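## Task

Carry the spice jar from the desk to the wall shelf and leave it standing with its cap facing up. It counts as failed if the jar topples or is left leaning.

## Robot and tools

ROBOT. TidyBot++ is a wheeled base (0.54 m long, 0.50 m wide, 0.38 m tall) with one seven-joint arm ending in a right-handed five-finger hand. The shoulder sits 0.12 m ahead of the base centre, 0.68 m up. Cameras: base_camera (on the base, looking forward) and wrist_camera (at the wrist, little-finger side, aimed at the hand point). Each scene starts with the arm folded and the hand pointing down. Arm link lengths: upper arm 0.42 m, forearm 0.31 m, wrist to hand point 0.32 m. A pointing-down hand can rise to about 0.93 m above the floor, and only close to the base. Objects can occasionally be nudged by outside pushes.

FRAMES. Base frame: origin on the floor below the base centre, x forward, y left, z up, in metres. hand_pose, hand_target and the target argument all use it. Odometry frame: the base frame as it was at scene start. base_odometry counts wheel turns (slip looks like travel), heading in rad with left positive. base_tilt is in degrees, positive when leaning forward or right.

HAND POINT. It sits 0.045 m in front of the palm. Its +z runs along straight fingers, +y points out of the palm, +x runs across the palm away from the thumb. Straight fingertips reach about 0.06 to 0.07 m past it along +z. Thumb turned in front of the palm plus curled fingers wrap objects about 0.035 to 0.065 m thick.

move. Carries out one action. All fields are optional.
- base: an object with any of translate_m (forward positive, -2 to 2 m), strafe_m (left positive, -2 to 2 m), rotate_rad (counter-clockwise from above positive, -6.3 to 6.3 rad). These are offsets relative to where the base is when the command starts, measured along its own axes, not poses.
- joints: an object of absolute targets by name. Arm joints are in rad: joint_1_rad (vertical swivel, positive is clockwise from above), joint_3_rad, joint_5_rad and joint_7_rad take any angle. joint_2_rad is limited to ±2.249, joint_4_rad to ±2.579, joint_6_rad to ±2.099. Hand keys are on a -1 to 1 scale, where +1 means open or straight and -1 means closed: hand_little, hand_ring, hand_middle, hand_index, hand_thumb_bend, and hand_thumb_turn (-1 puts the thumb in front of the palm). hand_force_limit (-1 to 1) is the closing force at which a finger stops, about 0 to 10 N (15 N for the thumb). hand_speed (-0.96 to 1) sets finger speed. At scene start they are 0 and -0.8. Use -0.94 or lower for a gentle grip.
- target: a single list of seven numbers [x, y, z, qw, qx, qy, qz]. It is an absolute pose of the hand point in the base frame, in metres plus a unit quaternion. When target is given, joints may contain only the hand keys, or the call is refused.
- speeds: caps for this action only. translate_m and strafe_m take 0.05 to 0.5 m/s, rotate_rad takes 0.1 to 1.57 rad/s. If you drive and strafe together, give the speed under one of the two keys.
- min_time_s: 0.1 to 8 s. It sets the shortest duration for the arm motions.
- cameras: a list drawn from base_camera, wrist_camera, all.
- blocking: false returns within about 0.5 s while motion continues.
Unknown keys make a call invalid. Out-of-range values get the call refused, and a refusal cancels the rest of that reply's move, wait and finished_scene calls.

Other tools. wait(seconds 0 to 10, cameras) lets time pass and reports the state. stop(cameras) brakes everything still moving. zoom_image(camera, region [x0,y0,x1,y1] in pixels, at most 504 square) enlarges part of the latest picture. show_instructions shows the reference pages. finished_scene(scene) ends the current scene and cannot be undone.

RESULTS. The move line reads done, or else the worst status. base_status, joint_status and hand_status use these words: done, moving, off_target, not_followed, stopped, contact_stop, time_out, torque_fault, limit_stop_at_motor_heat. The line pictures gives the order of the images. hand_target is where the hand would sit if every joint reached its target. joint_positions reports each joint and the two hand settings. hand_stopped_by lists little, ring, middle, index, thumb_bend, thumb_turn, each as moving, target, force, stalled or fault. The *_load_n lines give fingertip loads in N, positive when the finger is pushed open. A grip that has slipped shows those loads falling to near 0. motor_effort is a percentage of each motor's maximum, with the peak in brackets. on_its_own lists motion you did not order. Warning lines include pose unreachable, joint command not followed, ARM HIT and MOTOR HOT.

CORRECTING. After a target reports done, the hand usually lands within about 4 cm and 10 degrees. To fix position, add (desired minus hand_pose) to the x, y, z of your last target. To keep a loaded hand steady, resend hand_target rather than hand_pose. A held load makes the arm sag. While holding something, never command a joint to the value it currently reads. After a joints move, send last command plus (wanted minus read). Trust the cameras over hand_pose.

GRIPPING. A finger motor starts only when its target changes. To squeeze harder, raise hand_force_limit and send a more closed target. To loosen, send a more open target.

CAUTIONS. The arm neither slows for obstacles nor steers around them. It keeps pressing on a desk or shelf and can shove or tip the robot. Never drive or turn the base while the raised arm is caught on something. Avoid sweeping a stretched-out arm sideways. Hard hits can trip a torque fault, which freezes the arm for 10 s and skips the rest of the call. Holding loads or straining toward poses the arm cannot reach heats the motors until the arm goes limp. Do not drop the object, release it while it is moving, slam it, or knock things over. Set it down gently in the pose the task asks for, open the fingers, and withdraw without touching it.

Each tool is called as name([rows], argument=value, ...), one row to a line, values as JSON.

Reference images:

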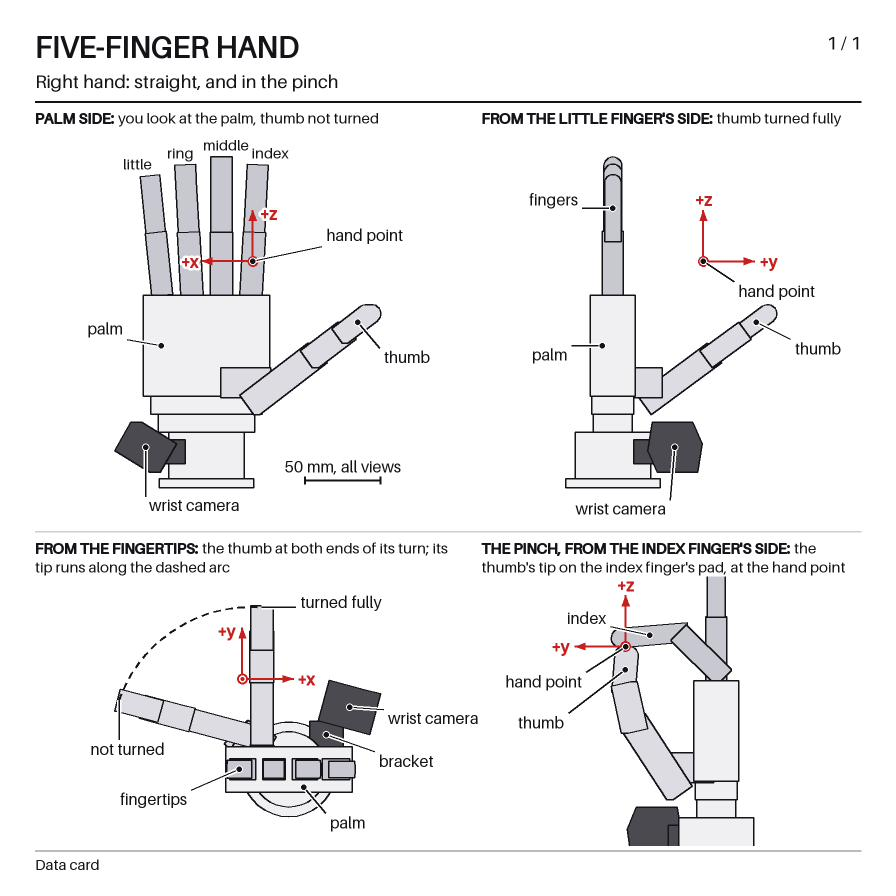

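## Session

move(joints={"joint_1_rad":0,"joint_2_rad":-1.2,"joint_3_rad":3.142,"joint_4_rad":-2.03,"joint_5_rad":0,"joint_6_rad":-0.203,"joint_7_rad":-1.832,"hand_thumb_turn":-1,"hand_speed":0.4}, cameras=["all"])

Scene clock: 3.40 s.
move: done
base_odometry: x=+0.000 y=+0.000 heading=+0.000
base_tilt: forward=-0.2 right=+0.4
base_status: not commanded
joint_positions: joint_1_rad=+0.021 joint_2_rad=-1.182 joint_3_rad=+3.120 joint_4_rad=-2.039 joint_5_rad=-0.013 joint_6_rad=-0.239 joint_7_rad=+4.414 hand_little=+1.000 hand_ring=+1.000 hand_middle=+1.000 hand_index=+1.000 hand_thumb_turn=-1.000 hand_thumb_bend=+1.000 hand_force_limit=+0.000 hand_speed=+0.400
joint_status: all done
hand_stopped_by: target,target,target,target,target,target
little_load_n: 0.0
ring_load_n: 0.0
middle_load_n: 0.0
index_load_n: 0.0
thumb_bend_load_n: 0.0
thumb_turn_load_n: 0.0
motor_effort: joint_1_rad=-1(2) joint_2_rad=+15(17) joint_3_rad=+0(1) joint_4_rad=+14(18) joint_5_rad=+1(2) joint_6_rad=+7(8) joint_7_rad=+0(2)
hand_pose: x=+0.2748 y=-0.0381 z=+1.1528 quat_wxyz=(+0.123, -0.515, +0.074, -0.845) (m; base frame)
hand_target: x=+0.2586 y=-0.0490 z=+1.1725 quat_wxyz=(+0.113, -0.490, +0.065, -0.862) (m; base frame)
hand_status: not commanded
pictures: base_camera, wrist_camera
camera_calibration:
wrist_camera: T_world_to_cam=[[0.0559995, -0.997411, -0.0451154, -0.000561252], [-0.0512733, 0.0422538, -0.99779, 1.16833], [0.997113, 0.058189, -0.0487744, -0.10208], [0, 0, 0, 1]] pos_world=[0.161721, -0.0439863, 1.16075]

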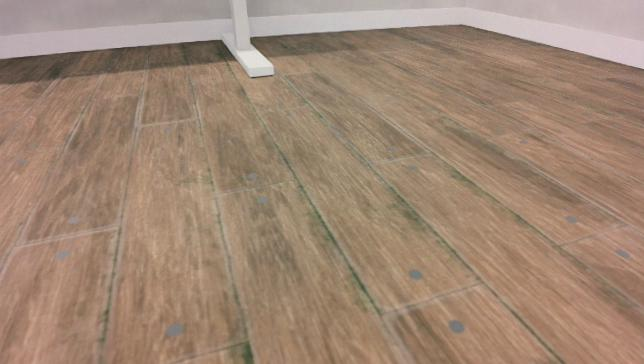

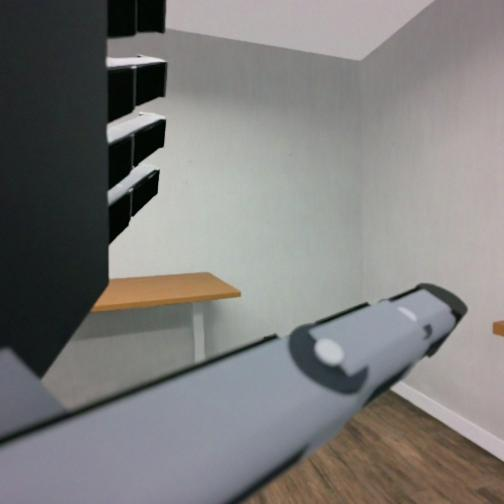

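move(joints={"joint_1_rad":-0.6}, cameras=["wrist_camera"])

zoom_image(camera="wrist_camera", region=[110, 200, 410, 380])

move(joints={"joint_1_rad":0.65}, cameras=["wrist_camera"])

Scene clock: 8.50 s.
move: done
base_odometry: x=+0.000 y=+0.000 heading=+0.000
base_tilt: forward=-0.2 right=+0.3
base_status: not commanded
joint_positions: joint_1_rad=-0.581 joint_2_rad=-1.182 joint_3_rad=+3.121 joint_4_rad=-2.039 joint_5_rad=-0.013 joint_6_rad=-0.239 joint_7_rad=+4.416 hand_little=+1.000 hand_ring=+1.000 hand_middle=+1.000 hand_index=+1.000 hand_thumb_turn=-1.000 hand_thumb_bend=+1.000 hand_force_limit=+0.000 hand_speed=+0.400
joint_status: all done
hand_stopped_by: target,target,target,target,target,target
little_load_n: 0.0
ring_load_n: 0.0
middle_load_n: 0.0
index_load_n: 0.0
thumb_bend_load_n: 0.0
thumb_turn_load_n: 0.0
motor_effort: joint_1_rad=+0(2) joint_2_rad=+15(15) joint_3_rad=+0(1) joint_4_rad=+14(14) joint_5_rad=+1(1) joint_6_rad=+6(7) joint_7_rad=-1(1)
hand_pose: x=+0.2693 y=+0.0563 z=+1.1529 quat_wxyz=(+0.367, -0.514, -0.082, -0.771) (m; base frame)
hand_target: x=+0.2619 y=+0.0384 z=+1.1725 quat_wxyz=(+0.363, -0.487, -0.083, -0.790) (m; base frame)
hand_status: not commanded
pictures: wrist_camera
camera_calibration:
wrist_camera: T_world_to_cam=[[0.60996, -0.791215, -0.043905, -0.0682076], [-0.0654366, 0.00492498, -0.997845, 1.17004], [0.789726, 0.611518, -0.0487703, -0.0773449], [0, 0, 0, 1]] pos_world=[0.179248, -0.0124314, 1.16075]

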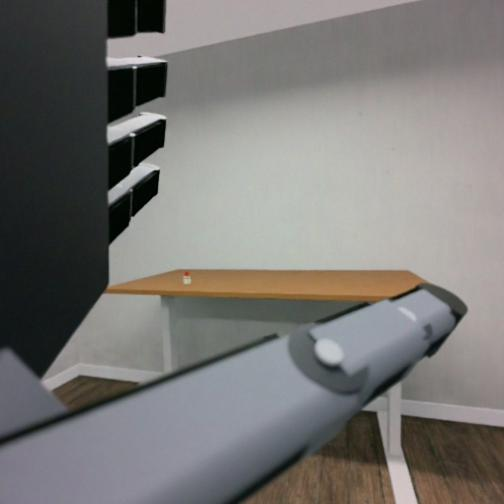

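Scaled by 1.680 from the camera's 504x504 image, which has a finer 720x720 frame.

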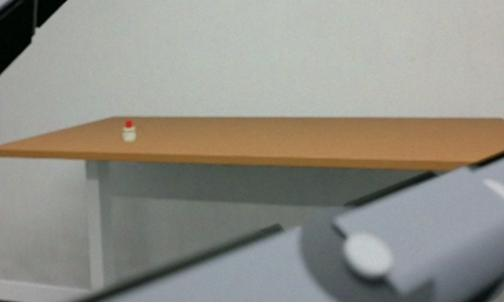

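Scene clock: 11.03 s.
move: done
base_odometry: x=+0.000 y=+0.000 heading=+0.000
base_tilt: forward=-0.3 right=+0.4
base_status: not commanded
joint_positions: joint_1_rad=+0.631 joint_2_rad=-1.182 joint_3_rad=+3.121 joint_4_rad=-2.039 joint_5_rad=-0.013 joint_6_rad=-0.239 joint_7_rad=+4.416 hand_little=+1.000 hand_ring=+1.000 hand_middle=+1.000 hand_index=+1.000 hand_thumb_turn=-1.000 hand_thumb_bend=+1.000 hand_force_limit=+0.000 hand_speed=+0.400
joint_status: all done
hand_stopped_by: target,target,target,target,target,target
little_load_n: 0.0
ring_load_n: -0.5
middle_load_n: 0.0
index_load_n: 0.0
thumb_bend_load_n: 0.0
thumb_turn_load_n: 0.5
motor_effort: joint_1_rad=-1(2) joint_2_rad=+15(15) joint_3_rad=-1(1) joint_4_rad=+14(14) joint_5_rad=+1(1) joint_6_rad=+6(7) joint_7_rad=-1(1)
hand_pose: x=+0.2244 y=-0.1210 z=+1.1529 quat_wxyz=(-0.138, -0.469, +0.226, -0.843) (m; base frame)
hand_target: x=+0.2005 y=-0.1235 z=+1.1725 quat_wxyz=(-0.168, -0.443, +0.217, -0.853) (m; base frame)
hand_status: not commanded
pictures: wrist_camera
camera_calibration:
wrist_camera: T_world_to_cam=[[-0.527145, -0.848636, -0.0439928, 0.0671439], [-0.0182824, 0.0630839, -0.997841, 1.16443], [0.849579, -0.525203, -0.0487695, -0.0845288], [0, 0, 0, 1]] pos_world=[0.128497, -0.0608709, 1.16075]

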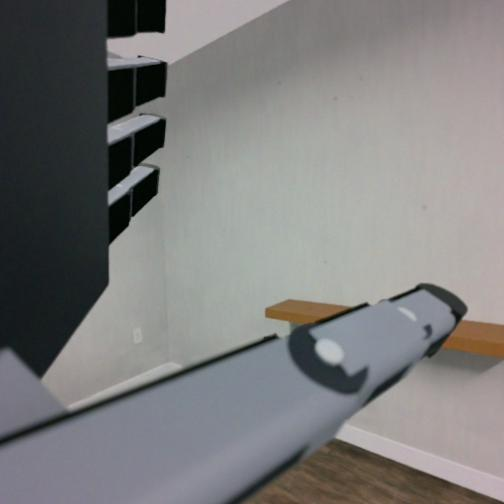

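move(base={"rotate_rad":0.388}, joints={"joint_1_rad":-0.02,"hand_thumb_turn":1})

move(base={"translate_m":0.8,"strafe_m":0.75}, cameras=["all"])

zoom_image(camera="wrist_camera", region=[160, 250, 460, 450])

Scene clock: 20.00 s.
move: done
base_odometry: x=+0.000 y=+0.000 heading=+0.388
base_tilt: forward=-0.3 right=+0.4
base_status: done
joint_positions: joint_1_rad=-0.001 joint_2_rad=-1.182 joint_3_rad=+3.122 joint_4_rad=-2.039 joint_5_rad=-0.013 joint_6_rad=-0.238 joint_7_rad=+4.416 hand_little=+1.000 hand_ring=+1.000 hand_middle=+1.000 hand_index=+1.000 hand_thumb_turn=+1.000 hand_thumb_bend=+1.000 hand_force_limit=+0.000 hand_speed=+0.400
joint_status: all done
hand_stopped_by: target,target,target,target,target,target
little_load_n: 0.0
ring_load_n: 0.0
middle_load_n: 0.0
index_load_n: 0.0
thumb_bend_load_n: 0.0
thumb_turn_load_n: 0.0
motor_effort: joint_1_rad=-1(2) joint_2_rad=+15(15) joint_3_rad=+0(1) joint_4_rad=+14(14) joint_5_rad=+1(1) joint_6_rad=+6(7) joint_7_rad=-1(1)
hand_pose: x=+0.2755 y=-0.0357 z=+1.1530 quat_wxyz=(+0.131, -0.516, +0.069, -0.844) (m; base frame)
hand_target: x=+0.2596 y=-0.0462 z=+1.1725 quat_wxyz=(+0.122, -0.490, +0.060, -0.861) (m; base frame)
hand_status: not commanded
pictures: none

Scene clock: 23.47 s.
move: done
base_odometry: x=+0.457 y=+0.997 heading=+0.387
base_tilt: forward=-0.2 right=+0.4
base_status: done
joint_positions: joint_1_rad=-0.008 joint_2_rad=-1.185 joint_3_rad=+3.129 joint_4_rad=-2.038 joint_5_rad=-0.013 joint_6_rad=-0.236 joint_7_rad=+4.416 hand_little=+1.000 hand_ring=+1.000 hand_middle=+1.000 hand_index=+1.000 hand_thumb_turn=+1.000 hand_thumb_bend=+1.000 hand_force_limit=+0.000 hand_speed=+0.400
joint_status: not commanded
hand_stopped_by: target,target,target,target,target,target
little_load_n: 0.0
ring_load_n: 0.0
middle_load_n: 0.0
index_load_n: 0.0
thumb_bend_load_n: 0.0
thumb_turn_load_n: 0.0
motor_effort: joint_1_rad=+0(2) joint_2_rad=+15(17) joint_3_rad=+0(2) joint_4_rad=+14(15) joint_5_rad=+1(1) joint_6_rad=+6(7) joint_7_rad=-1(1)
hand_pose: x=+0.2741 y=-0.0382 z=+1.1543 quat_wxyz=(+0.135, -0.513, +0.070, -0.845) (m; base frame)
hand_target: x=+0.2596 y=-0.0462 z=+1.1725 quat_wxyz=(+0.122, -0.490, +0.060, -0.861) (m; base frame)
hand_status: not commanded
pictures: base_camera, wrist_camera
camera_calibration:
wrist_camera: T_world_to_cam=[[0.0802, -0.995499, -0.0504974, -0.000837588], [-0.046352, 0.0468812, -0.997824, 1.16857], [0.9957, 0.0823662, -0.0423835, -0.107295], [0, 0, 0, 1]] pos_world=[0.161066, -0.0467801, 1.16144]

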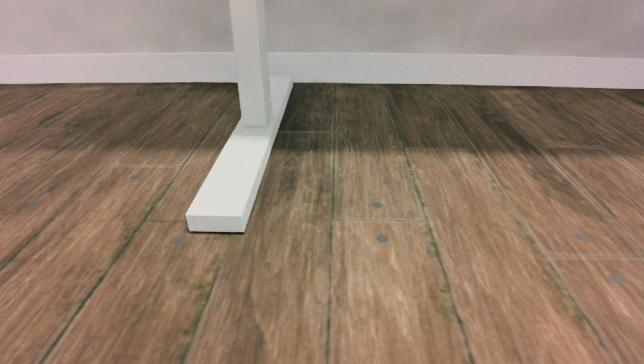

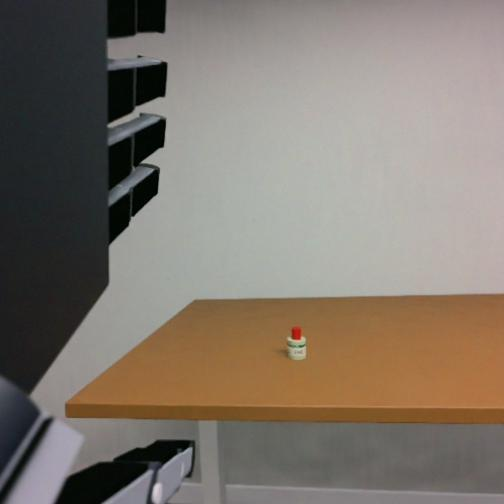

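Scaled by 1.680 from the camera's 504x504 image, which has a finer 720x720 frame.

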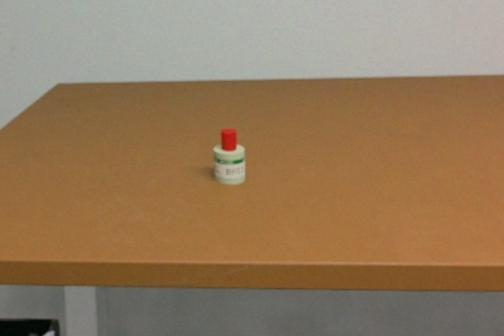

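move(base={"translate_m":0.15,"strafe_m":-0.086}, joints={"joint_1_rad":0,"joint_2_rad":-0.166,"joint_3_rad":3.142,"joint_4_rad":-0.93,"joint_5_rad":0,"joint_6_rad":-1.57,"joint_7_rad":3.11}, min_time_s=3, cameras=["wrist_camera"])

zoom_image(camera="wrist_camera", region=[150, 30, 450, 230])

move(base={"translate_m":0.1}, cameras=["wrist_camera"])

zoom_image(camera="wrist_camera", region=[150, 50, 450, 250])

Scene clock: 41.67 s.
move: done
base_odometry: x=+0.629 y=+0.974 heading=+0.388
base_tilt: forward=-0.2 right=+0.3
base_status: done
joint_positions: joint_1_rad=-0.008 joint_2_rad=-0.178 joint_3_rad=+3.130 joint_4_rad=-0.947 joint_5_rad=-0.013 joint_6_rad=-1.524 joint_7_rad=+3.147 hand_little=+1.000 hand_ring=+1.000 hand_middle=+1.000 hand_index=+1.000 hand_thumb_turn=+1.000 hand_thumb_bend=+1.000 hand_force_limit=+0.000 hand_speed=+0.400
joint_status: all done
hand_stopped_by: target,target,target,target,target,target
little_load_n: 0.0
ring_load_n: 0.0
middle_load_n: 0.0
index_load_n: 0.0
thumb_bend_load_n: 0.0
thumb_turn_load_n: 0.0
motor_effort: joint_1_rad=-1(2) joint_2_rad=-8(18) joint_3_rad=-1(2) joint_4_rad=+13(15) joint_5_rad=+1(3) joint_6_rad=+5(8) joint_7_rad=-1(2)
hand_pose: x=+0.4635 y=+0.0436 z=+1.0640 quat_wxyz=(+0.297, -0.654, +0.634, -0.285) (m; base frame)
hand_target: x=+0.4588 y=+0.0339 z=+1.0584 quat_wxyz=(+0.282, -0.640, +0.661, -0.273) (m; base frame)
hand_status: not commanded
pictures: wrist_camera
camera_calibration:
wrist_camera: T_world_to_cam=[[-0.615911, -0.237528, -0.751155, 1.09594], [-0.538511, 0.822873, 0.181347, 0.0231099], [0.57503, 0.516199, -0.634728, 0.49985], [0, 0, 0, 1]] pos_world=[0.400017, -0.016722, 1.1363]

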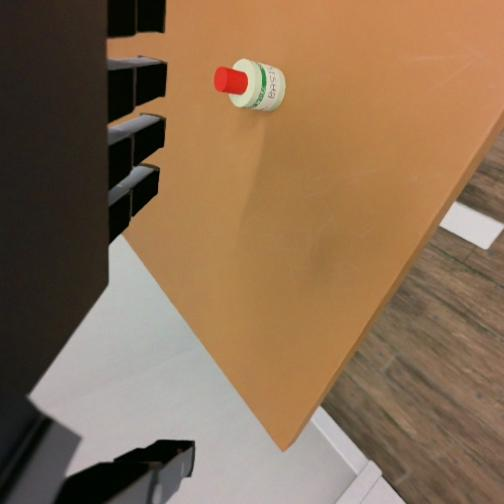

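Scaled by 1.680 from the camera's 504x504 image, which has a finer 720x720 frame.

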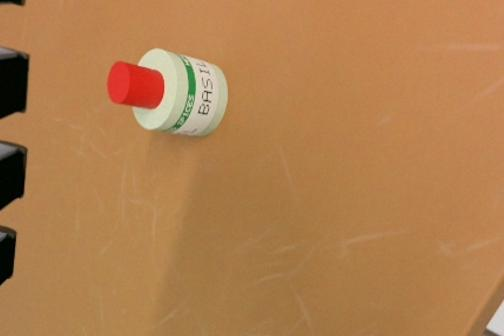

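Scene clock: 42.90 s.
move: done
base_odometry: x=+0.722 y=+1.012 heading=+0.388
base_tilt: forward=-0.2 right=+0.4
base_status: done
joint_positions: joint_1_rad=-0.008 joint_2_rad=-0.165 joint_3_rad=+3.130 joint_4_rad=-0.943 joint_5_rad=-0.013 joint_6_rad=-1.528 joint_7_rad=+3.145 hand_little=+1.000 hand_ring=+1.000 hand_middle=+1.000 hand_index=+1.000 hand_thumb_turn=+1.000 hand_thumb_bend=+1.000 hand_force_limit=+0.000 hand_speed=+0.400
joint_status: not commanded
hand_stopped_by: target,target,target,target,target,target
little_load_n: 0.0
ring_load_n: 0.0
middle_load_n: 0.0
index_load_n: 0.0
thumb_bend_load_n: 0.0
thumb_turn_load_n: 0.0
motor_effort: joint_1_rad=+0(1) joint_2_rad=-8(12) joint_3_rad=-1(2) joint_4_rad=+13(13) joint_5_rad=+1(1) joint_6_rad=+6(6) joint_7_rad=-1(1)
hand_pose: x=+0.4676 y=+0.0437 z=+1.0603 quat_wxyz=(+0.293, -0.656, +0.637, -0.281) (m; base frame)
hand_target: x=+0.4588 y=+0.0339 z=+1.0584 quat_wxyz=(+0.282, -0.640, +0.661, -0.273) (m; base frame)
hand_status: not commanded
pictures: wrist_camera
camera_calibration:
wrist_camera: T_world_to_cam=[[-0.625959, -0.236445, -0.743148, 1.0918], [-0.535444, 0.823124, 0.189118, 0.0162037], [0.566987, 0.516294, -0.641845, 0.506364], [0, 0, 0, 1]] pos_world=[0.404997, -0.01662, 1.13331]

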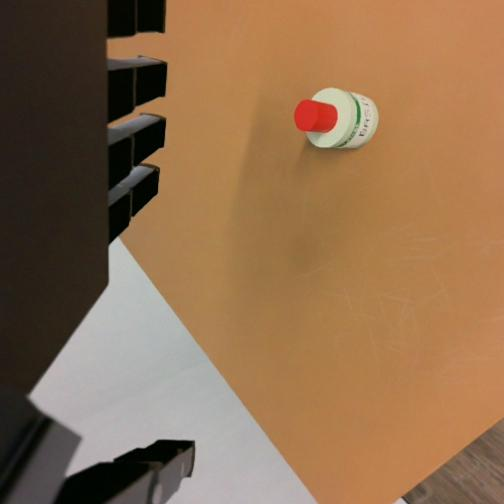

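Scaled by 1.680 from the camera's 504x504 image, which has a finer 720x720 frame.

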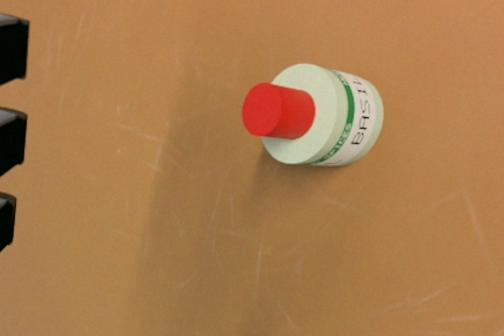

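move(joints={"hand_thumb_turn": -1, "hand_speed": 0.2, "hand_force_limit": -0.5}, base={"translate_m": 0.01, "strafe_m": -0.029}, cameras=["wrist_camera"])

Scene clock: 62.40 s.
move: done
base_odometry: x=+0.742 y=+0.989 heading=+0.388
base_tilt: forward=-0.2 right=+0.4
base_status: done
joint_positions: joint_1_rad=-0.008 joint_2_rad=-0.165 joint_3_rad=+3.135 joint_4_rad=-0.943 joint_5_rad=-0.013 joint_6_rad=-1.528 joint_7_rad=+3.144 hand_little=+1.000 hand_ring=+1.000 hand_middle=+1.000 hand_index=+1.000 hand_thumb_turn=-1.000 hand_thumb_bend=+1.000 hand_force_limit=-0.500 hand_speed=+0.200
joint_status: all done
hand_stopped_by: target,target,target,target,target,target
little_load_n: 0.0
ring_load_n: 0.0
middle_load_n: 0.0
index_load_n: -0.5
thumb_bend_load_n: 0.0
thumb_turn_load_n: 0.0
motor_effort: joint_1_rad=-1(1) joint_2_rad=-8(11) joint_3_rad=+0(2) joint_4_rad=+13(13) joint_5_rad=+1(2) joint_6_rad=+6(6) joint_7_rad=-1(1)
hand_pose: x=+0.4679 y=+0.0415 z=+1.0603 quat_wxyz=(+0.292, -0.653, +0.639, -0.281) (m; base frame)
hand_target: x=+0.4588 y=+0.0339 z=+1.0584 quat_wxyz=(+0.282, -0.640, +0.661, -0.273) (m; base frame)
hand_status: not commanded
pictures: wrist_camera
camera_calibration:
wrist_camera: T_world_to_cam=[[-0.627664, -0.231033, -0.743413, 1.09242], [-0.53006, 0.826224, 0.190762, 0.0138549], [0.570153, 0.513787, -0.641052, 0.505165], [0, 0, 0, 1]] pos_world=[0.404994, -0.0186101, 1.13331]

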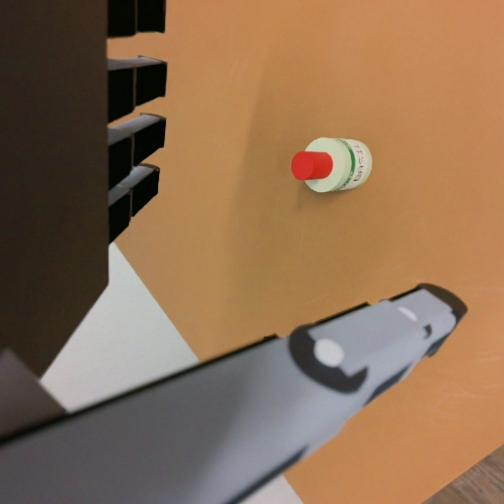

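move(joints={"joint_2_rad": -0.10, "joint_4_rad": -1.165, "joint_6_rad": -1.27}, min_time_s=2, cameras=["wrist_camera"])

Scene clock: 72.80 s.
move: done
base_odometry: x=+0.742 y=+0.989 heading=+0.388
base_tilt: forward=-0.2 right=+0.3
base_status: not commanded
joint_positions: joint_1_rad=-0.008 joint_2_rad=-0.122 joint_3_rad=+3.135 joint_4_rad=-1.142 joint_5_rad=-0.013 joint_6_rad=-1.307 joint_7_rad=+3.144 hand_little=+1.000 hand_ring=+1.000 hand_middle=+1.000 hand_index=+1.000 hand_thumb_turn=-1.000 hand_thumb_bend=+1.000 hand_force_limit=-0.500 hand_speed=+0.200
joint_status: all done
hand_stopped_by: target,target,target,target,target,target
little_load_n: 0.0
ring_load_n: 0.0
middle_load_n: 0.0
index_load_n: 0.0
thumb_bend_load_n: 0.0
thumb_turn_load_n: 0.0
motor_effort: joint_1_rad=+0(1) joint_2_rad=-11(13) joint_3_rad=-1(2) joint_4_rad=+15(16) joint_5_rad=+1(1) joint_6_rad=+5(6) joint_7_rad=-1(1)
hand_pose: x=+0.5278 y=+0.0422 z=+0.9998 quat_wxyz=(+0.286, -0.655, +0.643, -0.274) (m; base frame)
hand_target: x=+0.5436 y=+0.0339 z=+0.9872 quat_wxyz=(+0.282, -0.640, +0.661, -0.273) (m; base frame)
hand_status: not commanded
pictures: wrist_camera
camera_calibration:
wrist_camera: T_world_to_cam=[[-0.642972, -0.228363, -0.731053, 1.08069], [-0.524309, 0.827028, 0.202794, 0.0413716], [0.55829, 0.513688, -0.651488, 0.448481], [0, 0, 0, 1]] pos_world=[0.466163, -0.0178051, 1.07383]

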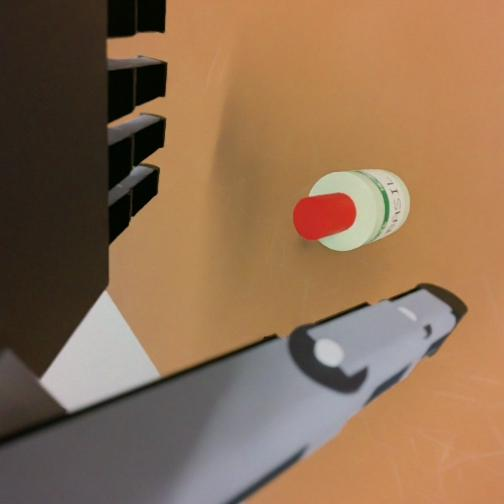

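move(joints={"joint_2_rad": -0.178, "joint_4_rad": -1.402, "joint_6_rad": -1.102}, min_time_s=2.5, cameras=["wrist_camera"])

Scene clock: 78.60 s.
move: done
base_odometry: x=+0.742 y=+0.989 heading=+0.388
base_tilt: forward=-0.2 right=+0.4
base_status: not commanded
joint_positions: joint_1_rad=-0.008 joint_2_rad=-0.157 joint_3_rad=+3.135 joint_4_rad=-1.377 joint_5_rad=-0.013 joint_6_rad=-1.139 joint_7_rad=+3.144 hand_little=+1.000 hand_ring=+1.000 hand_middle=+1.000 hand_index=+1.000 hand_thumb_turn=-1.000 hand_thumb_bend=+1.000 hand_force_limit=-0.500 hand_speed=+0.200
joint_status: all done
hand_stopped_by: target,target,target,target,target,target
little_load_n: 0.0
ring_load_n: 0.0
middle_load_n: 0.0
index_load_n: 0.0
thumb_bend_load_n: 0.0
thumb_turn_load_n: 0.0
motor_effort: joint_1_rad=+0(1) joint_2_rad=-11(13) joint_3_rad=-1(2) joint_4_rad=+15(16) joint_5_rad=+1(1) joint_6_rad=+5(6) joint_7_rad=-1(1)
hand_pose: x=+0.5322 y=+0.0421 z=+0.9349 quat_wxyz=(+0.275, -0.659, +0.648, -0.264) (m; base frame)
hand_target: x=+0.5341 y=+0.0339 z=+0.9389 quat_wxyz=(+0.285, -0.639, +0.659, -0.276) (m; base frame)
hand_status: not commanded
pictures: wrist_camera
camera_calibration:
wrist_camera: T_world_to_cam=[[-0.667106, -0.226867, -0.709578, 1.02881], [-0.515676, 0.828039, 0.220069, 0.0361285], [0.537632, 0.512722, -0.669379, 0.431597], [0, 0, 0, 1]] pos_world=[0.472915, -0.0178024, 1.01097]

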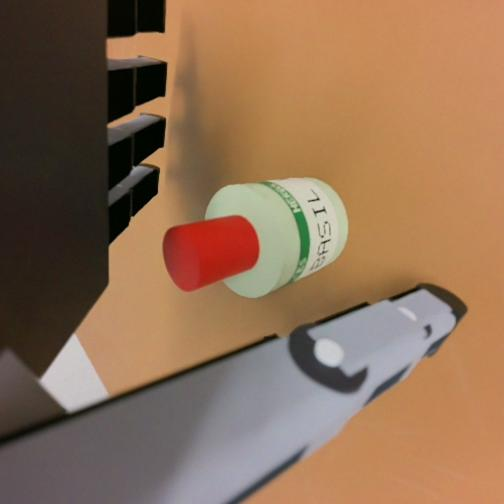

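move(joints={"hand_index": 0.45, "hand_middle": 0.45, "hand_thumb_bend": 0.8, "hand_speed": -0.6, "hand_force_limit": -0.7}, cameras=["wrist_camera"])

move(joints={"hand_index": 0.3, "hand_middle": 0.3, "hand_thumb_bend": 0.7, "hand_speed": -0.85, "hand_force_limit": -0.8}, cameras=["wrist_camera"])

Scene clock: 82.20 s.
move: off_target
base_odometry: x=+0.742 y=+0.989 heading=+0.388
base_tilt: forward=-0.2 right=+0.4
base_status: not commanded
joint_positions: joint_1_rad=-0.008 joint_2_rad=-0.159 joint_3_rad=+3.135 joint_4_rad=-1.378 joint_5_rad=-0.013 joint_6_rad=-1.132 joint_7_rad=+3.144 hand_little=+1.000 hand_ring=+1.000 hand_middle=+0.673 hand_index=+0.450 hand_thumb_turn=-1.000 hand_thumb_bend=+0.800 hand_force_limit=-0.700 hand_speed=-0.600
joint_status: hand_middle off_target (ended at +0.673, target +0.450); the others done
hand_stopped_by: target,target,force,target,target,target
little_load_n: 0.0
ring_load_n: 0.0
middle_load_n: 0.0
index_load_n: 0.0
thumb_bend_load_n: 0.0
thumb_turn_load_n: 0.0
motor_effort: joint_1_rad=-1(1) joint_2_rad=-11(12) joint_3_rad=-1(2) joint_4_rad=+15(16) joint_5_rad=+0(1) joint_6_rad=+4(5) joint_7_rad=-1(1)
hand_pose: x=+0.5331 y=+0.0421 z=+0.9361 quat_wxyz=(+0.278, -0.658, +0.647, -0.266) (m; base frame)
hand_target: x=+0.5341 y=+0.0339 z=+0.9389 quat_wxyz=(+0.285, -0.639, +0.659, -0.276) (m; base frame)
hand_status: not commanded
pictures: wrist_camera
camera_calibration:
wrist_camera: T_world_to_cam=[[-0.662259, -0.226737, -0.714145, 1.03197], [-0.517125, 0.828034, 0.216658, 0.0403025], [0.542212, 0.512786, -0.665625, 0.425941], [0, 0, 0, 1]] pos_world=[0.473324, -0.0178022, 1.01176]

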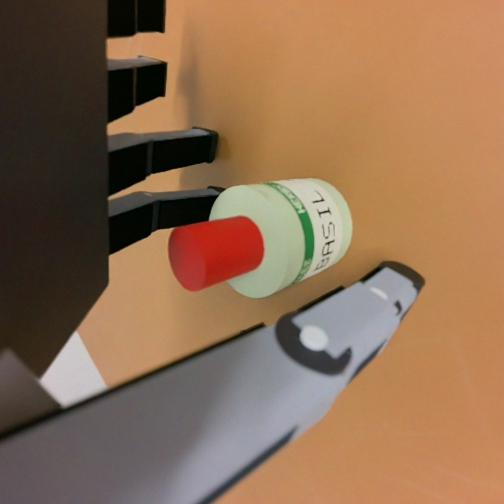

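Scene clock: 83.13 s.
move: off_target
base_odometry: x=+0.742 y=+0.989 heading=+0.388
base_tilt: forward=-0.2 right=+0.3
base_status: not commanded
joint_positions: joint_1_rad=-0.008 joint_2_rad=-0.159 joint_3_rad=+3.135 joint_4_rad=-1.378 joint_5_rad=-0.013 joint_6_rad=-1.132 joint_7_rad=+3.144 hand_little=+1.000 hand_ring=+1.000 hand_middle=+0.646 hand_index=+0.300 hand_thumb_turn=-1.000 hand_thumb_bend=+0.700 hand_force_limit=-0.800 hand_speed=-0.850
joint_status: hand_middle off_target (ended at +0.646, target +0.300); the others done
hand_stopped_by: target,target,force,target,target,target
little_load_n: 0.0
ring_load_n: 0.0
middle_load_n: -0.5
index_load_n: 0.0
thumb_bend_load_n: 0.0
thumb_turn_load_n: 0.0
motor_effort: joint_1_rad=+0(1) joint_2_rad=-11(12) joint_3_rad=-1(2) joint_4_rad=+16(16) joint_5_rad=+1(1) joint_6_rad=+4(5) joint_7_rad=-1(1)
hand_pose: x=+0.5333 y=+0.0421 z=+0.9364 quat_wxyz=(+0.278, -0.658, +0.647, -0.266) (m; base frame)
hand_target: x=+0.5341 y=+0.0339 z=+0.9389 quat_wxyz=(+0.285, -0.639, +0.659, -0.276) (m; base frame)
hand_status: not commanded
pictures: wrist_camera
camera_calibration:
wrist_camera: T_world_to_cam=[[-0.661597, -0.226751, -0.714754, 1.03248], [-0.517337, 0.828028, 0.216176, 0.0408997], [0.542818, 0.51279, -0.665128, 0.425229], [0, 0, 0, 1]] pos_world=[0.473426, -0.0178022, 1.01196]

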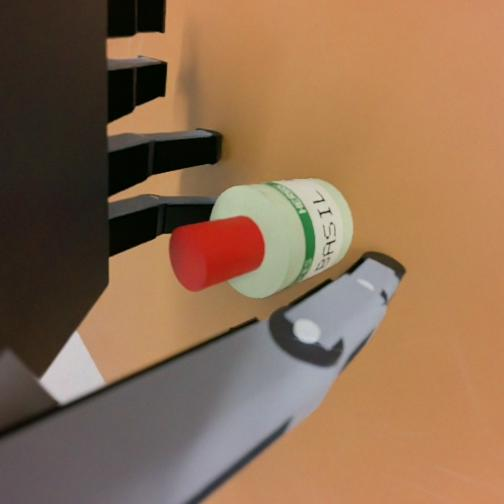

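move(joints={"hand_middle": 0.3, "hand_speed": -0.85, "hand_force_limit": -0.5}, cameras=["wrist_camera"])

Scene clock: 85.37 s.
move: off_target
base_odometry: x=+0.742 y=+0.989 heading=+0.388
base_tilt: forward=-0.2 right=+0.3
base_status: not commanded
joint_positions: joint_1_rad=-0.008 joint_2_rad=-0.159 joint_3_rad=+3.135 joint_4_rad=-1.378 joint_5_rad=-0.013 joint_6_rad=-1.132 joint_7_rad=+3.144 hand_little=+1.000 hand_ring=+1.000 hand_middle=+0.646 hand_index=+0.300 hand_thumb_turn=-1.000 hand_thumb_bend=+0.700 hand_force_limit=-0.500 hand_speed=-0.850
joint_status: hand_middle off_target (ended at +0.646, target +0.300); the others done
hand_stopped_by: target,target,force,target,target,target
little_load_n: 0.0
ring_load_n: -0.5
middle_load_n: 0.0
index_load_n: 0.0
thumb_bend_load_n: 0.0
thumb_turn_load_n: 0.0
motor_effort: joint_1_rad=-1(1) joint_2_rad=-11(12) joint_3_rad=-1(1) joint_4_rad=+16(16) joint_5_rad=+1(1) joint_6_rad=+4(5) joint_7_rad=-1(1)
hand_pose: x=+0.5333 y=+0.0421 z=+0.9364 quat_wxyz=(+0.278, -0.658, +0.647, -0.266) (m; base frame)
hand_target: x=+0.5341 y=+0.0339 z=+0.9389 quat_wxyz=(+0.285, -0.639, +0.659, -0.276) (m; base frame)
hand_status: not commanded
pictures: wrist_camera
camera_calibration:
wrist_camera: T_world_to_cam=[[-0.661597, -0.226751, -0.714754, 1.03248], [-0.517337, 0.828028, 0.216176, 0.0408997], [0.542818, 0.51279, -0.665128, 0.425229], [0, 0, 0, 1]] pos_world=[0.473426, -0.0178022, 1.01196]

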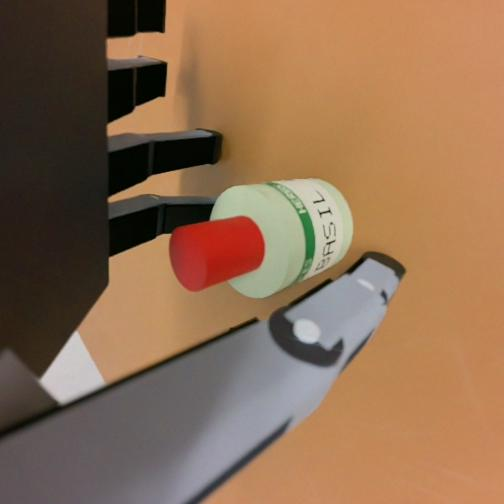

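move(joints={"hand_middle": 0.28, "hand_index": 0.28, "hand_thumb_bend": 0.64, "hand_speed": -0.85, "hand_force_limit": -0.5}, cameras=["wrist_camera"])

Scene clock: 90.40 s.
move: done
base_odometry: x=+0.742 y=+0.989 heading=+0.388
base_tilt: forward=-0.2 right=+0.4
base_status: not commanded
joint_positions: joint_1_rad=-0.008 joint_2_rad=-0.165 joint_3_rad=+3.135 joint_4_rad=-1.379 joint_5_rad=-0.013 joint_6_rad=-1.123 joint_7_rad=+3.144 hand_little=+1.000 hand_ring=+1.000 hand_middle=+0.280 hand_index=+0.280 hand_thumb_turn=-1.000 hand_thumb_bend=+0.640 hand_force_limit=-0.500 hand_speed=-0.850
joint_status: all done
hand_stopped_by: target,target,target,target,target,target
little_load_n: 0.0
ring_load_n: 0.0
middle_load_n: 0.5
index_load_n: 0.0
thumb_bend_load_n: 0.0
thumb_turn_load_n: 0.0
motor_effort: joint_1_rad=+0(1) joint_2_rad=-11(11) joint_3_rad=-1(2) joint_4_rad=+15(16) joint_5_rad=+1(1) joint_6_rad=+4(5) joint_7_rad=-1(1)
hand_pose: x=+0.5340 y=+0.0422 z=+0.9401 quat_wxyz=(+0.282, -0.656, +0.645, -0.271) (m; base frame)
hand_target: x=+0.5341 y=+0.0339 z=+0.9389 quat_wxyz=(+0.285, -0.639, +0.659, -0.276) (m; base frame)
hand_status: not commanded
pictures: wrist_camera
camera_calibration:
wrist_camera: T_world_to_cam=[[-0.651693, -0.226512, -0.723871, 1.039], [-0.520204, 0.828015, 0.209233, 0.048512], [0.551982, 0.512916, -0.657444, 0.415233], [0, 0, 0, 1]] pos_world=[0.473146, -0.0178017, 1.01495]

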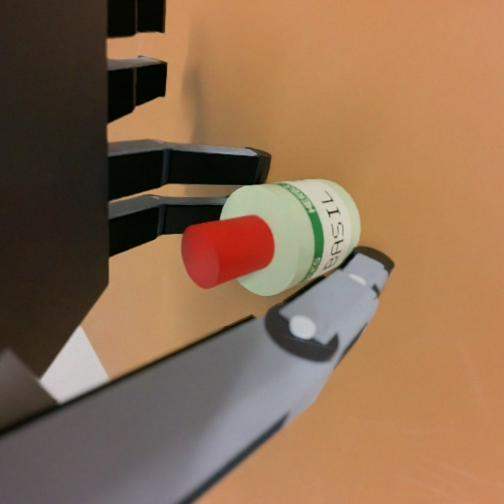

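move(joints={"hand_thumb_bend": 0.0, "hand_speed": -0.85, "hand_force_limit": -0.6}, cameras=["wrist_camera"])

Scene clock: 95.77 s.
move: off_target
base_odometry: x=+0.742 y=+0.989 heading=+0.388
base_tilt: forward=-0.2 right=+0.3
base_status: not commanded
joint_positions: joint_1_rad=-0.008 joint_2_rad=-0.165 joint_3_rad=+3.135 joint_4_rad=-1.379 joint_5_rad=-0.013 joint_6_rad=-1.123 joint_7_rad=+3.144 hand_little=+1.000 hand_ring=+1.000 hand_middle=+0.280 hand_index=+0.280 hand_thumb_turn=-1.000 hand_thumb_bend=+0.184 hand_force_limit=-0.600 hand_speed=-0.850
joint_status: hand_thumb_bend off_target (ended at +0.184, target +0.000); the others done
hand_stopped_by: target,target,target,target,force,target
little_load_n: 0.0
ring_load_n: 0.0
middle_load_n: 4.0
index_load_n: 0.5
thumb_bend_load_n: 3.0
thumb_turn_load_n: 0.5
motor_effort: joint_1_rad=+0(1) joint_2_rad=-10(11) joint_3_rad=-1(2) joint_4_rad=+14(15) joint_5_rad=+0(1) joint_6_rad=+4(5) joint_7_rad=-1(1)
hand_pose: x=+0.5340 y=+0.0422 z=+0.9402 quat_wxyz=(+0.283, -0.656, +0.645, -0.271) (m; base frame)
hand_target: x=+0.5341 y=+0.0339 z=+0.9389 quat_wxyz=(+0.285, -0.639, +0.659, -0.276) (m; base frame)
hand_status: not commanded
pictures: wrist_camera
camera_calibration:
wrist_camera: T_world_to_cam=[[-0.651544, -0.226467, -0.724019, 1.03902], [-0.520205, 0.828042, 0.209127, 0.048569], [0.552158, 0.512893, -0.657315, 0.415073], [0, 0, 0, 1]] pos_world=[0.473046, -0.0178016, 1.01495]

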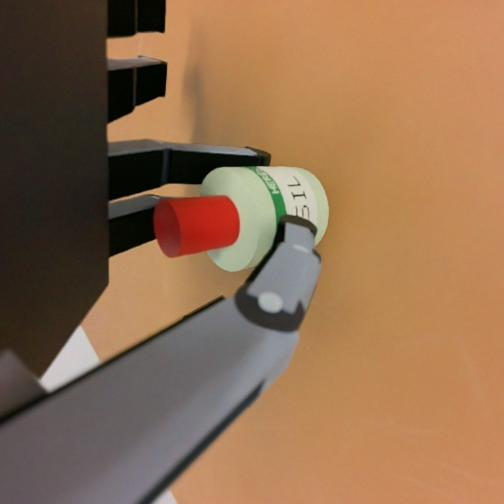

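move(joints={"hand_index": -0.3, "hand_speed": -0.88, "hand_force_limit": -0.5}, cameras=["wrist_camera"])

Scene clock: 99.37 s.
move: off_target
base_odometry: x=+0.742 y=+0.989 heading=+0.388
base_tilt: forward=-0.3 right=+0.3
base_status: not commanded
joint_positions: joint_1_rad=-0.008 joint_2_rad=-0.165 joint_3_rad=+3.135 joint_4_rad=-1.379 joint_5_rad=-0.013 joint_6_rad=-1.123 joint_7_rad=+3.144 hand_little=+1.000 hand_ring=+1.000 hand_middle=+0.280 hand_index=+0.271 hand_thumb_turn=-1.000 hand_thumb_bend=+0.184 hand_force_limit=-0.500 hand_speed=-0.880
joint_status: hand_index off_target (ended at +0.271, target -0.300); the others done
hand_stopped_by: target,target,target,force,force,target
little_load_n: 0.0
ring_load_n: 0.0
middle_load_n: 3.0
index_load_n: 2.5
thumb_bend_load_n: 4.0
thumb_turn_load_n: 0.0
motor_effort: joint_1_rad=+0(1) joint_2_rad=-11(11) joint_3_rad=-1(1) joint_4_rad=+15(15) joint_5_rad=+1(1) joint_6_rad=+3(5) joint_7_rad=-1(1)
hand_pose: x=+0.5340 y=+0.0422 z=+0.9402 quat_wxyz=(+0.283, -0.656, +0.645, -0.271) (m; base frame)
hand_target: x=+0.5341 y=+0.0339 z=+0.9389 quat_wxyz=(+0.285, -0.639, +0.659, -0.276) (m; base frame)
hand_status: not commanded
pictures: wrist_camera
camera_calibration:
wrist_camera: T_world_to_cam=[[-0.651544, -0.226467, -0.724019, 1.03902], [-0.520205, 0.828042, 0.209127, 0.048569], [0.552158, 0.512893, -0.657315, 0.415073], [0, 0, 0, 1]] pos_world=[0.473046, -0.0178016, 1.01495]

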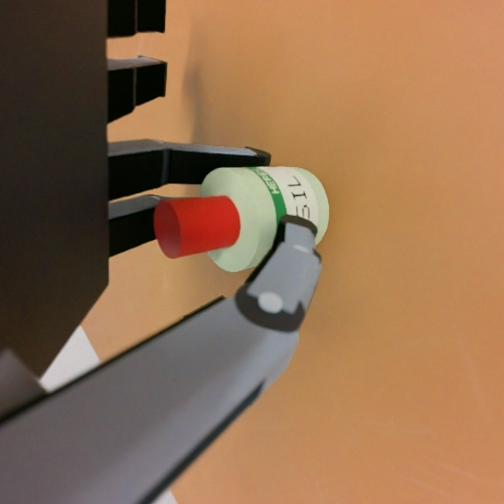

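move(joints={"hand_index": -0.4, "hand_middle": -0.4, "hand_thumb_bend": -0.4, "hand_speed": -0.9, "hand_force_limit": -0.1}, cameras=["wrist_camera"])

Scene clock: 103.43 s.
move: off_target
base_odometry: x=+0.742 y=+0.989 heading=+0.388
base_tilt: forward=-0.2 right=+0.3
base_status: not commanded
joint_positions: joint_1_rad=-0.008 joint_2_rad=-0.165 joint_3_rad=+3.135 joint_4_rad=-1.379 joint_5_rad=-0.013 joint_6_rad=-1.123 joint_7_rad=+3.144 hand_little=+1.000 hand_ring=+1.000 hand_middle=+0.273 hand_index=+0.255 hand_thumb_turn=-1.000 hand_thumb_bend=+0.180 hand_force_limit=-0.100 hand_speed=-0.900
joint_status: hand_middle off_target (ended at +0.273, target -0.400); hand_index off_target (ended at +0.255, target -0.400); hand_thumb_bend off_target (ended at +0.180, target -0.400); the others done
hand_stopped_by: target,target,force,force,force,target
little_load_n: 0.0
ring_load_n: 0.0
middle_load_n: 4.5
index_load_n: 6.0
thumb_bend_load_n: 7.5
thumb_turn_load_n: 0.0
motor_effort: joint_1_rad=+0(1) joint_2_rad=-11(11) joint_3_rad=-1(2) joint_4_rad=+15(15) joint_5_rad=+1(1) joint_6_rad=+5(5) joint_7_rad=-1(1)
hand_pose: x=+0.5340 y=+0.0422 z=+0.9402 quat_wxyz=(+0.283, -0.656, +0.645, -0.271) (m; base frame)
hand_target: x=+0.5341 y=+0.0339 z=+0.9389 quat_wxyz=(+0.285, -0.639, +0.659, -0.276) (m; base frame)
hand_status: not commanded
pictures: wrist_camera
camera_calibration:
wrist_camera: T_world_to_cam=[[-0.651544, -0.226467, -0.724019, 1.03902], [-0.520205, 0.828042, 0.209127, 0.048569], [0.552158, 0.512893, -0.657315, 0.415073], [0, 0, 0, 1]] pos_world=[0.473046, -0.0178016, 1.01495]

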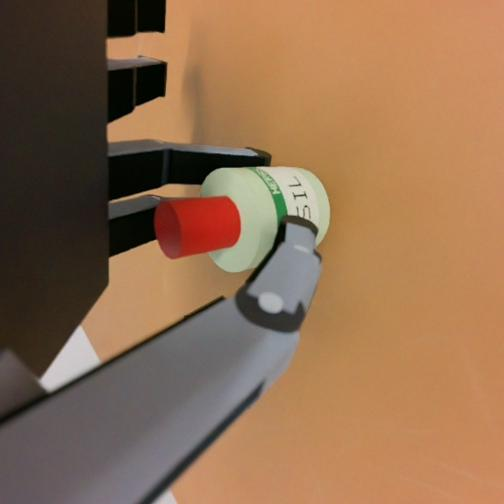

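move(joints={"joint_2_rad": -0.12, "joint_4_rad": -1.17, "joint_6_rad": -1.27}, min_time_s=2.5, cameras=["wrist_camera"])

Scene clock: 107.67 s.
move: done
base_odometry: x=+0.742 y=+0.989 heading=+0.388
base_tilt: forward=-0.2 right=+0.4
base_status: not commanded
joint_positions: joint_1_rad=-0.008 joint_2_rad=-0.145 joint_3_rad=+3.135 joint_4_rad=-1.187 joint_5_rad=-0.013 joint_6_rad=-1.226 joint_7_rad=+3.144 hand_little=+1.000 hand_ring=+1.000 hand_middle=+0.273 hand_index=+0.255 hand_thumb_turn=-1.000 hand_thumb_bend=+0.180 hand_force_limit=-0.100 hand_speed=-0.900
joint_status: all done
hand_stopped_by: target,target,force,force,force,target
little_load_n: 0.0
ring_load_n: 0.0
middle_load_n: 4.0
index_load_n: 6.5
thumb_bend_load_n: 7.5
thumb_turn_load_n: 0.0
motor_effort: joint_1_rad=-1(1) joint_2_rad=-11(12) joint_3_rad=-2(2) joint_4_rad=+15(17) joint_5_rad=+1(1) joint_6_rad=+6(6) joint_7_rad=-1(1)
hand_pose: x=+0.5369 y=+0.0423 z=+1.0041 quat_wxyz=(+0.305, -0.647, +0.635, -0.293) (m; base frame)
hand_target: x=+0.5369 y=+0.0339 z=+0.9933 quat_wxyz=(+0.287, -0.638, +0.659, -0.278) (m; base frame)
hand_status: not commanded
pictures: wrist_camera
camera_calibration:
wrist_camera: T_world_to_cam=[[-0.599733, -0.226915, -0.767353, 1.10296], [-0.534451, 0.827291, 0.173066, 0.0805264], [0.595552, 0.513906, -0.617428, 0.392022], [0, 0, 0, 1]] pos_world=[0.471049, -0.0178023, 1.07447]

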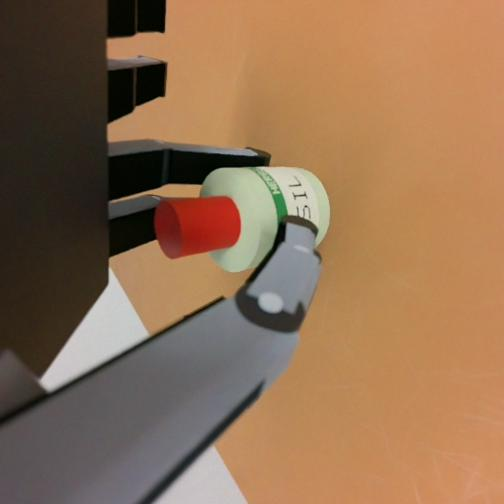

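move(base={"translate_m": -0.5}, speeds={"translate_m": 0.4})

move(base={"rotate_rad": -1.571}, speeds={"rotate_rad": 0.8}, cameras=["all"])

Scene clock: 114.03 s.
move: done
base_odometry: x=+0.279 y=+0.799 heading=+0.388
base_tilt: forward=-0.3 right=+0.3
base_status: done
joint_positions: joint_1_rad=-0.008 joint_2_rad=-0.131 joint_3_rad=+3.135 joint_4_rad=-1.185 joint_5_rad=-0.013 joint_6_rad=-1.230 joint_7_rad=+3.144 hand_little=+1.000 hand_ring=+1.000 hand_middle=+0.273 hand_index=+0.255 hand_thumb_turn=-1.000 hand_thumb_bend=+0.180 hand_force_limit=-0.100 hand_speed=-0.900
joint_status: not commanded
hand_stopped_by: target,target,force,force,force,target
little_load_n: 0.0
ring_load_n: 0.0
middle_load_n: 4.0
index_load_n: 6.5
thumb_bend_load_n: 7.5
thumb_turn_load_n: -0.5
motor_effort: joint_1_rad=-1(1) joint_2_rad=-12(14) joint_3_rad=-1(2) joint_4_rad=+15(16) joint_5_rad=+0(1) joint_6_rad=+5(6) joint_7_rad=-1(1)
hand_pose: x=+0.5407 y=+0.0423 z=+0.9981 quat_wxyz=(+0.300, -0.649, +0.637, -0.288) (m; base frame)
hand_target: x=+0.5369 y=+0.0339 z=+0.9933 quat_wxyz=(+0.287, -0.638, +0.659, -0.278) (m; base frame)
hand_status: not commanded
pictures: none

Scene clock: 116.80 s.
move: done
base_odometry: x=+0.279 y=+0.799 heading=-1.182
base_tilt: forward=-0.2 right=+0.3
base_status: done
joint_positions: joint_1_rad=-0.008 joint_2_rad=-0.131 joint_3_rad=+3.136 joint_4_rad=-1.185 joint_5_rad=-0.013 joint_6_rad=-1.230 joint_7_rad=+3.144 hand_little=+1.000 hand_ring=+1.000 hand_middle=+0.273 hand_index=+0.255 hand_thumb_turn=-1.000 hand_thumb_bend=+0.180 hand_force_limit=-0.100 hand_speed=-0.900
joint_status: not commanded
hand_stopped_by: target,target,force,force,force,target
little_load_n: 0.0
ring_load_n: 0.0
middle_load_n: 4.0
index_load_n: 6.5
thumb_bend_load_n: 7.5
thumb_turn_load_n: 0.0
motor_effort: joint_1_rad=+0(2) joint_2_rad=-12(12) joint_3_rad=+0(3) joint_4_rad=+15(15) joint_5_rad=+1(2) joint_6_rad=+6(6) joint_7_rad=-1(1)
hand_pose: x=+0.5408 y=+0.0421 z=+0.9981 quat_wxyz=(+0.300, -0.649, +0.637, -0.288) (m; base frame)
hand_target: x=+0.5369 y=+0.0339 z=+0.9933 quat_wxyz=(+0.287, -0.638, +0.659, -0.278) (m; base frame)
hand_status: not commanded
pictures: base_camera, wrist_camera
camera_calibration:
wrist_camera: T_world_to_cam=[[-0.612277, -0.226765, -0.757427, 1.09746], [-0.531221, 0.827527, 0.181669, 0.0733967], [0.585595, 0.513593, -0.627138, 0.401152], [0, 0, 0, 1]] pos_world=[0.476024, -0.0179021, 1.06949]

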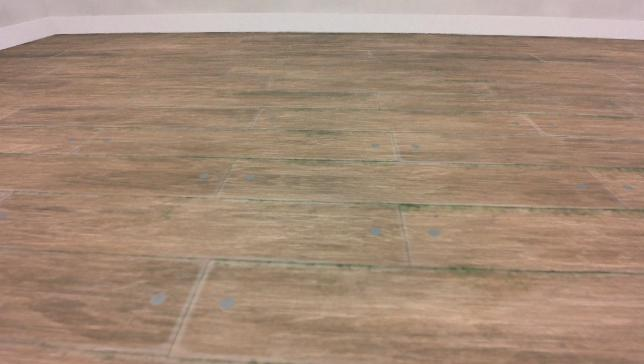

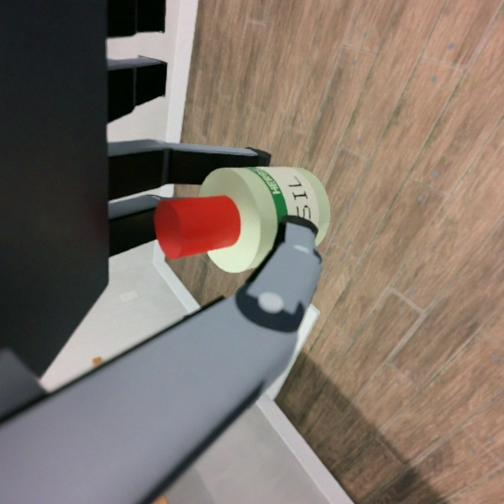

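move(base={"translate_m": 0.9, "strafe_m": -0.06}, speeds={"translate_m": 0.45}, cameras=["all"])

Scene clock: 124.20 s.
move: done
base_odometry: x=+0.565 y=-0.056 heading=-1.183
base_tilt: forward=-0.2 right=+0.4
base_status: done
joint_positions: joint_1_rad=-0.008 joint_2_rad=-0.127 joint_3_rad=+3.136 joint_4_rad=-1.185 joint_5_rad=-0.013 joint_6_rad=-1.231 joint_7_rad=+3.144 hand_little=+1.000 hand_ring=+1.000 hand_middle=+0.273 hand_index=+0.255 hand_thumb_turn=-1.000 hand_thumb_bend=+0.180 hand_force_limit=-0.100 hand_speed=-0.900
joint_status: not commanded
hand_stopped_by: target,target,force,force,force,target
little_load_n: 0.0
ring_load_n: 0.0
middle_load_n: 4.0
index_load_n: 6.5
thumb_bend_load_n: 7.0
thumb_turn_load_n: 0.0
motor_effort: joint_1_rad=+0(1) joint_2_rad=-12(14) joint_3_rad=+0(2) joint_4_rad=+15(16) joint_5_rad=+1(1) joint_6_rad=+5(6) joint_7_rad=-1(1)
hand_pose: x=+0.5419 y=+0.0422 z=+0.9966 quat_wxyz=(+0.298, -0.649, +0.638, -0.287) (m; base frame)
hand_target: x=+0.5369 y=+0.0339 z=+0.9933 quat_wxyz=(+0.287, -0.638, +0.659, -0.278) (m; base frame)
hand_status: not commanded
pictures: base_camera, wrist_camera
camera_calibration:
wrist_camera: T_world_to_cam=[[-0.615217, -0.226858, -0.755012, 1.09623], [-0.530572, 0.827495, 0.183697, 0.0718779], [0.583096, 0.513602, -0.629454, 0.403254], [0, 0, 0, 1]] pos_world=[0.477419, -0.0179023, 1.06829]

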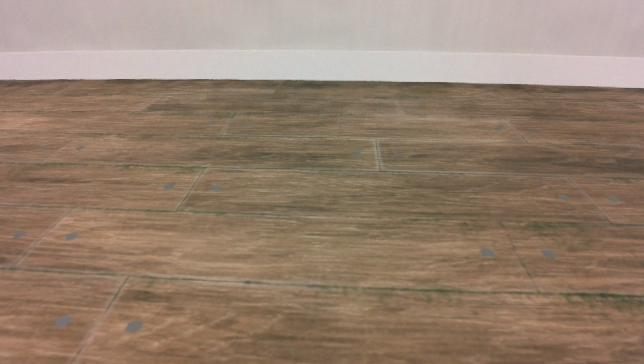

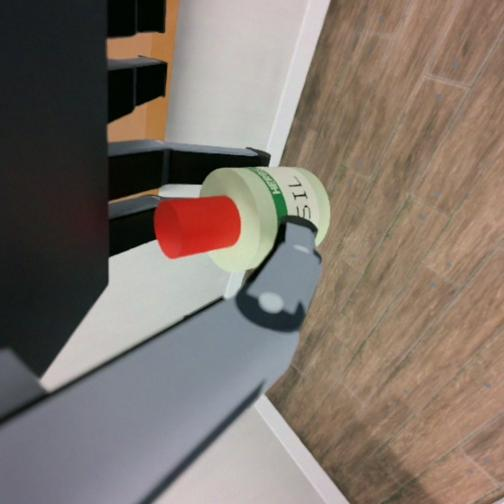

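move(base={"translate_m": 0.4}, speeds={"translate_m": 0.4}, cameras=["all"])

Scene clock: 130.30 s.
move: done
base_odometry: x=+0.716 y=-0.427 heading=-1.183
base_tilt: forward=-0.2 right=+0.3
base_status: done
joint_positions: joint_1_rad=-0.008 joint_2_rad=-0.125 joint_3_rad=+3.136 joint_4_rad=-1.184 joint_5_rad=-0.013 joint_6_rad=-1.231 joint_7_rad=+3.144 hand_little=+1.000 hand_ring=+1.000 hand_middle=+0.273 hand_index=+0.255 hand_thumb_turn=-1.000 hand_thumb_bend=+0.180 hand_force_limit=-0.100 hand_speed=-0.900
joint_status: not commanded
hand_stopped_by: target,target,force,force,force,target
little_load_n: 0.0
ring_load_n: 0.0
middle_load_n: 4.0
index_load_n: 6.5
thumb_bend_load_n: 7.5
thumb_turn_load_n: 0.0
motor_effort: joint_1_rad=+0(1) joint_2_rad=-12(15) joint_3_rad=+0(2) joint_4_rad=+15(16) joint_5_rad=+0(1) joint_6_rad=+5(6) joint_7_rad=-1(1)
hand_pose: x=+0.5423 y=+0.0422 z=+0.9960 quat_wxyz=(+0.298, -0.650, +0.638, -0.286) (m; base frame)
hand_target: x=+0.5369 y=+0.0339 z=+0.9933 quat_wxyz=(+0.287, -0.638, +0.659, -0.278) (m; base frame)
hand_status: not commanded
pictures: base_camera, wrist_camera
camera_calibration:
wrist_camera: T_world_to_cam=[[-0.616701, -0.226783, -0.753823, 1.09566], [-0.530169, 0.827514, 0.184777, 0.0709395], [0.581894, 0.513605, -0.630562, 0.404349], [0, 0, 0, 1]] pos_world=[0.478016, -0.0179021, 1.06779]

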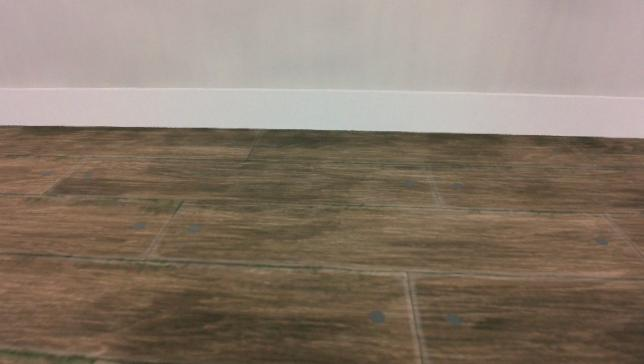

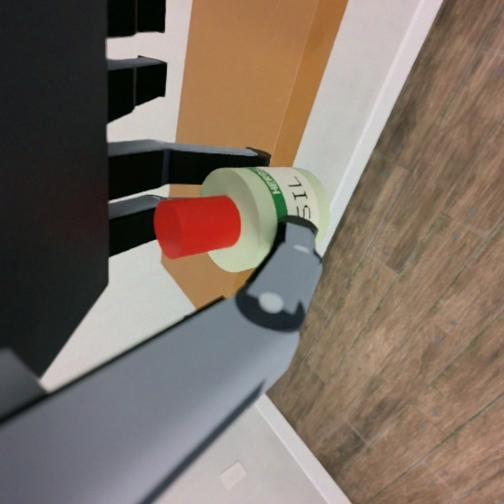

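zoom_image(camera="wrist_camera", region=[140, 0, 440, 330])

Scaled by 1.527 from the camera's 504x504 image, which has a finer 720x720 frame.

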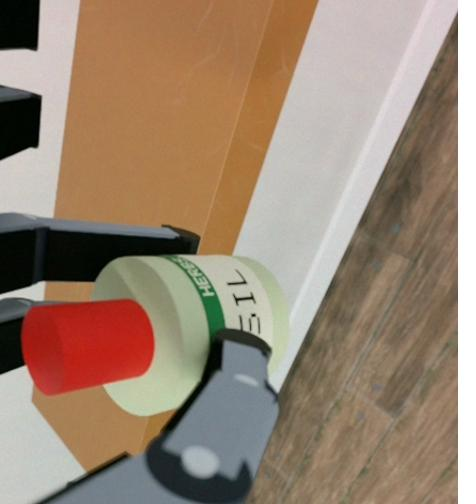

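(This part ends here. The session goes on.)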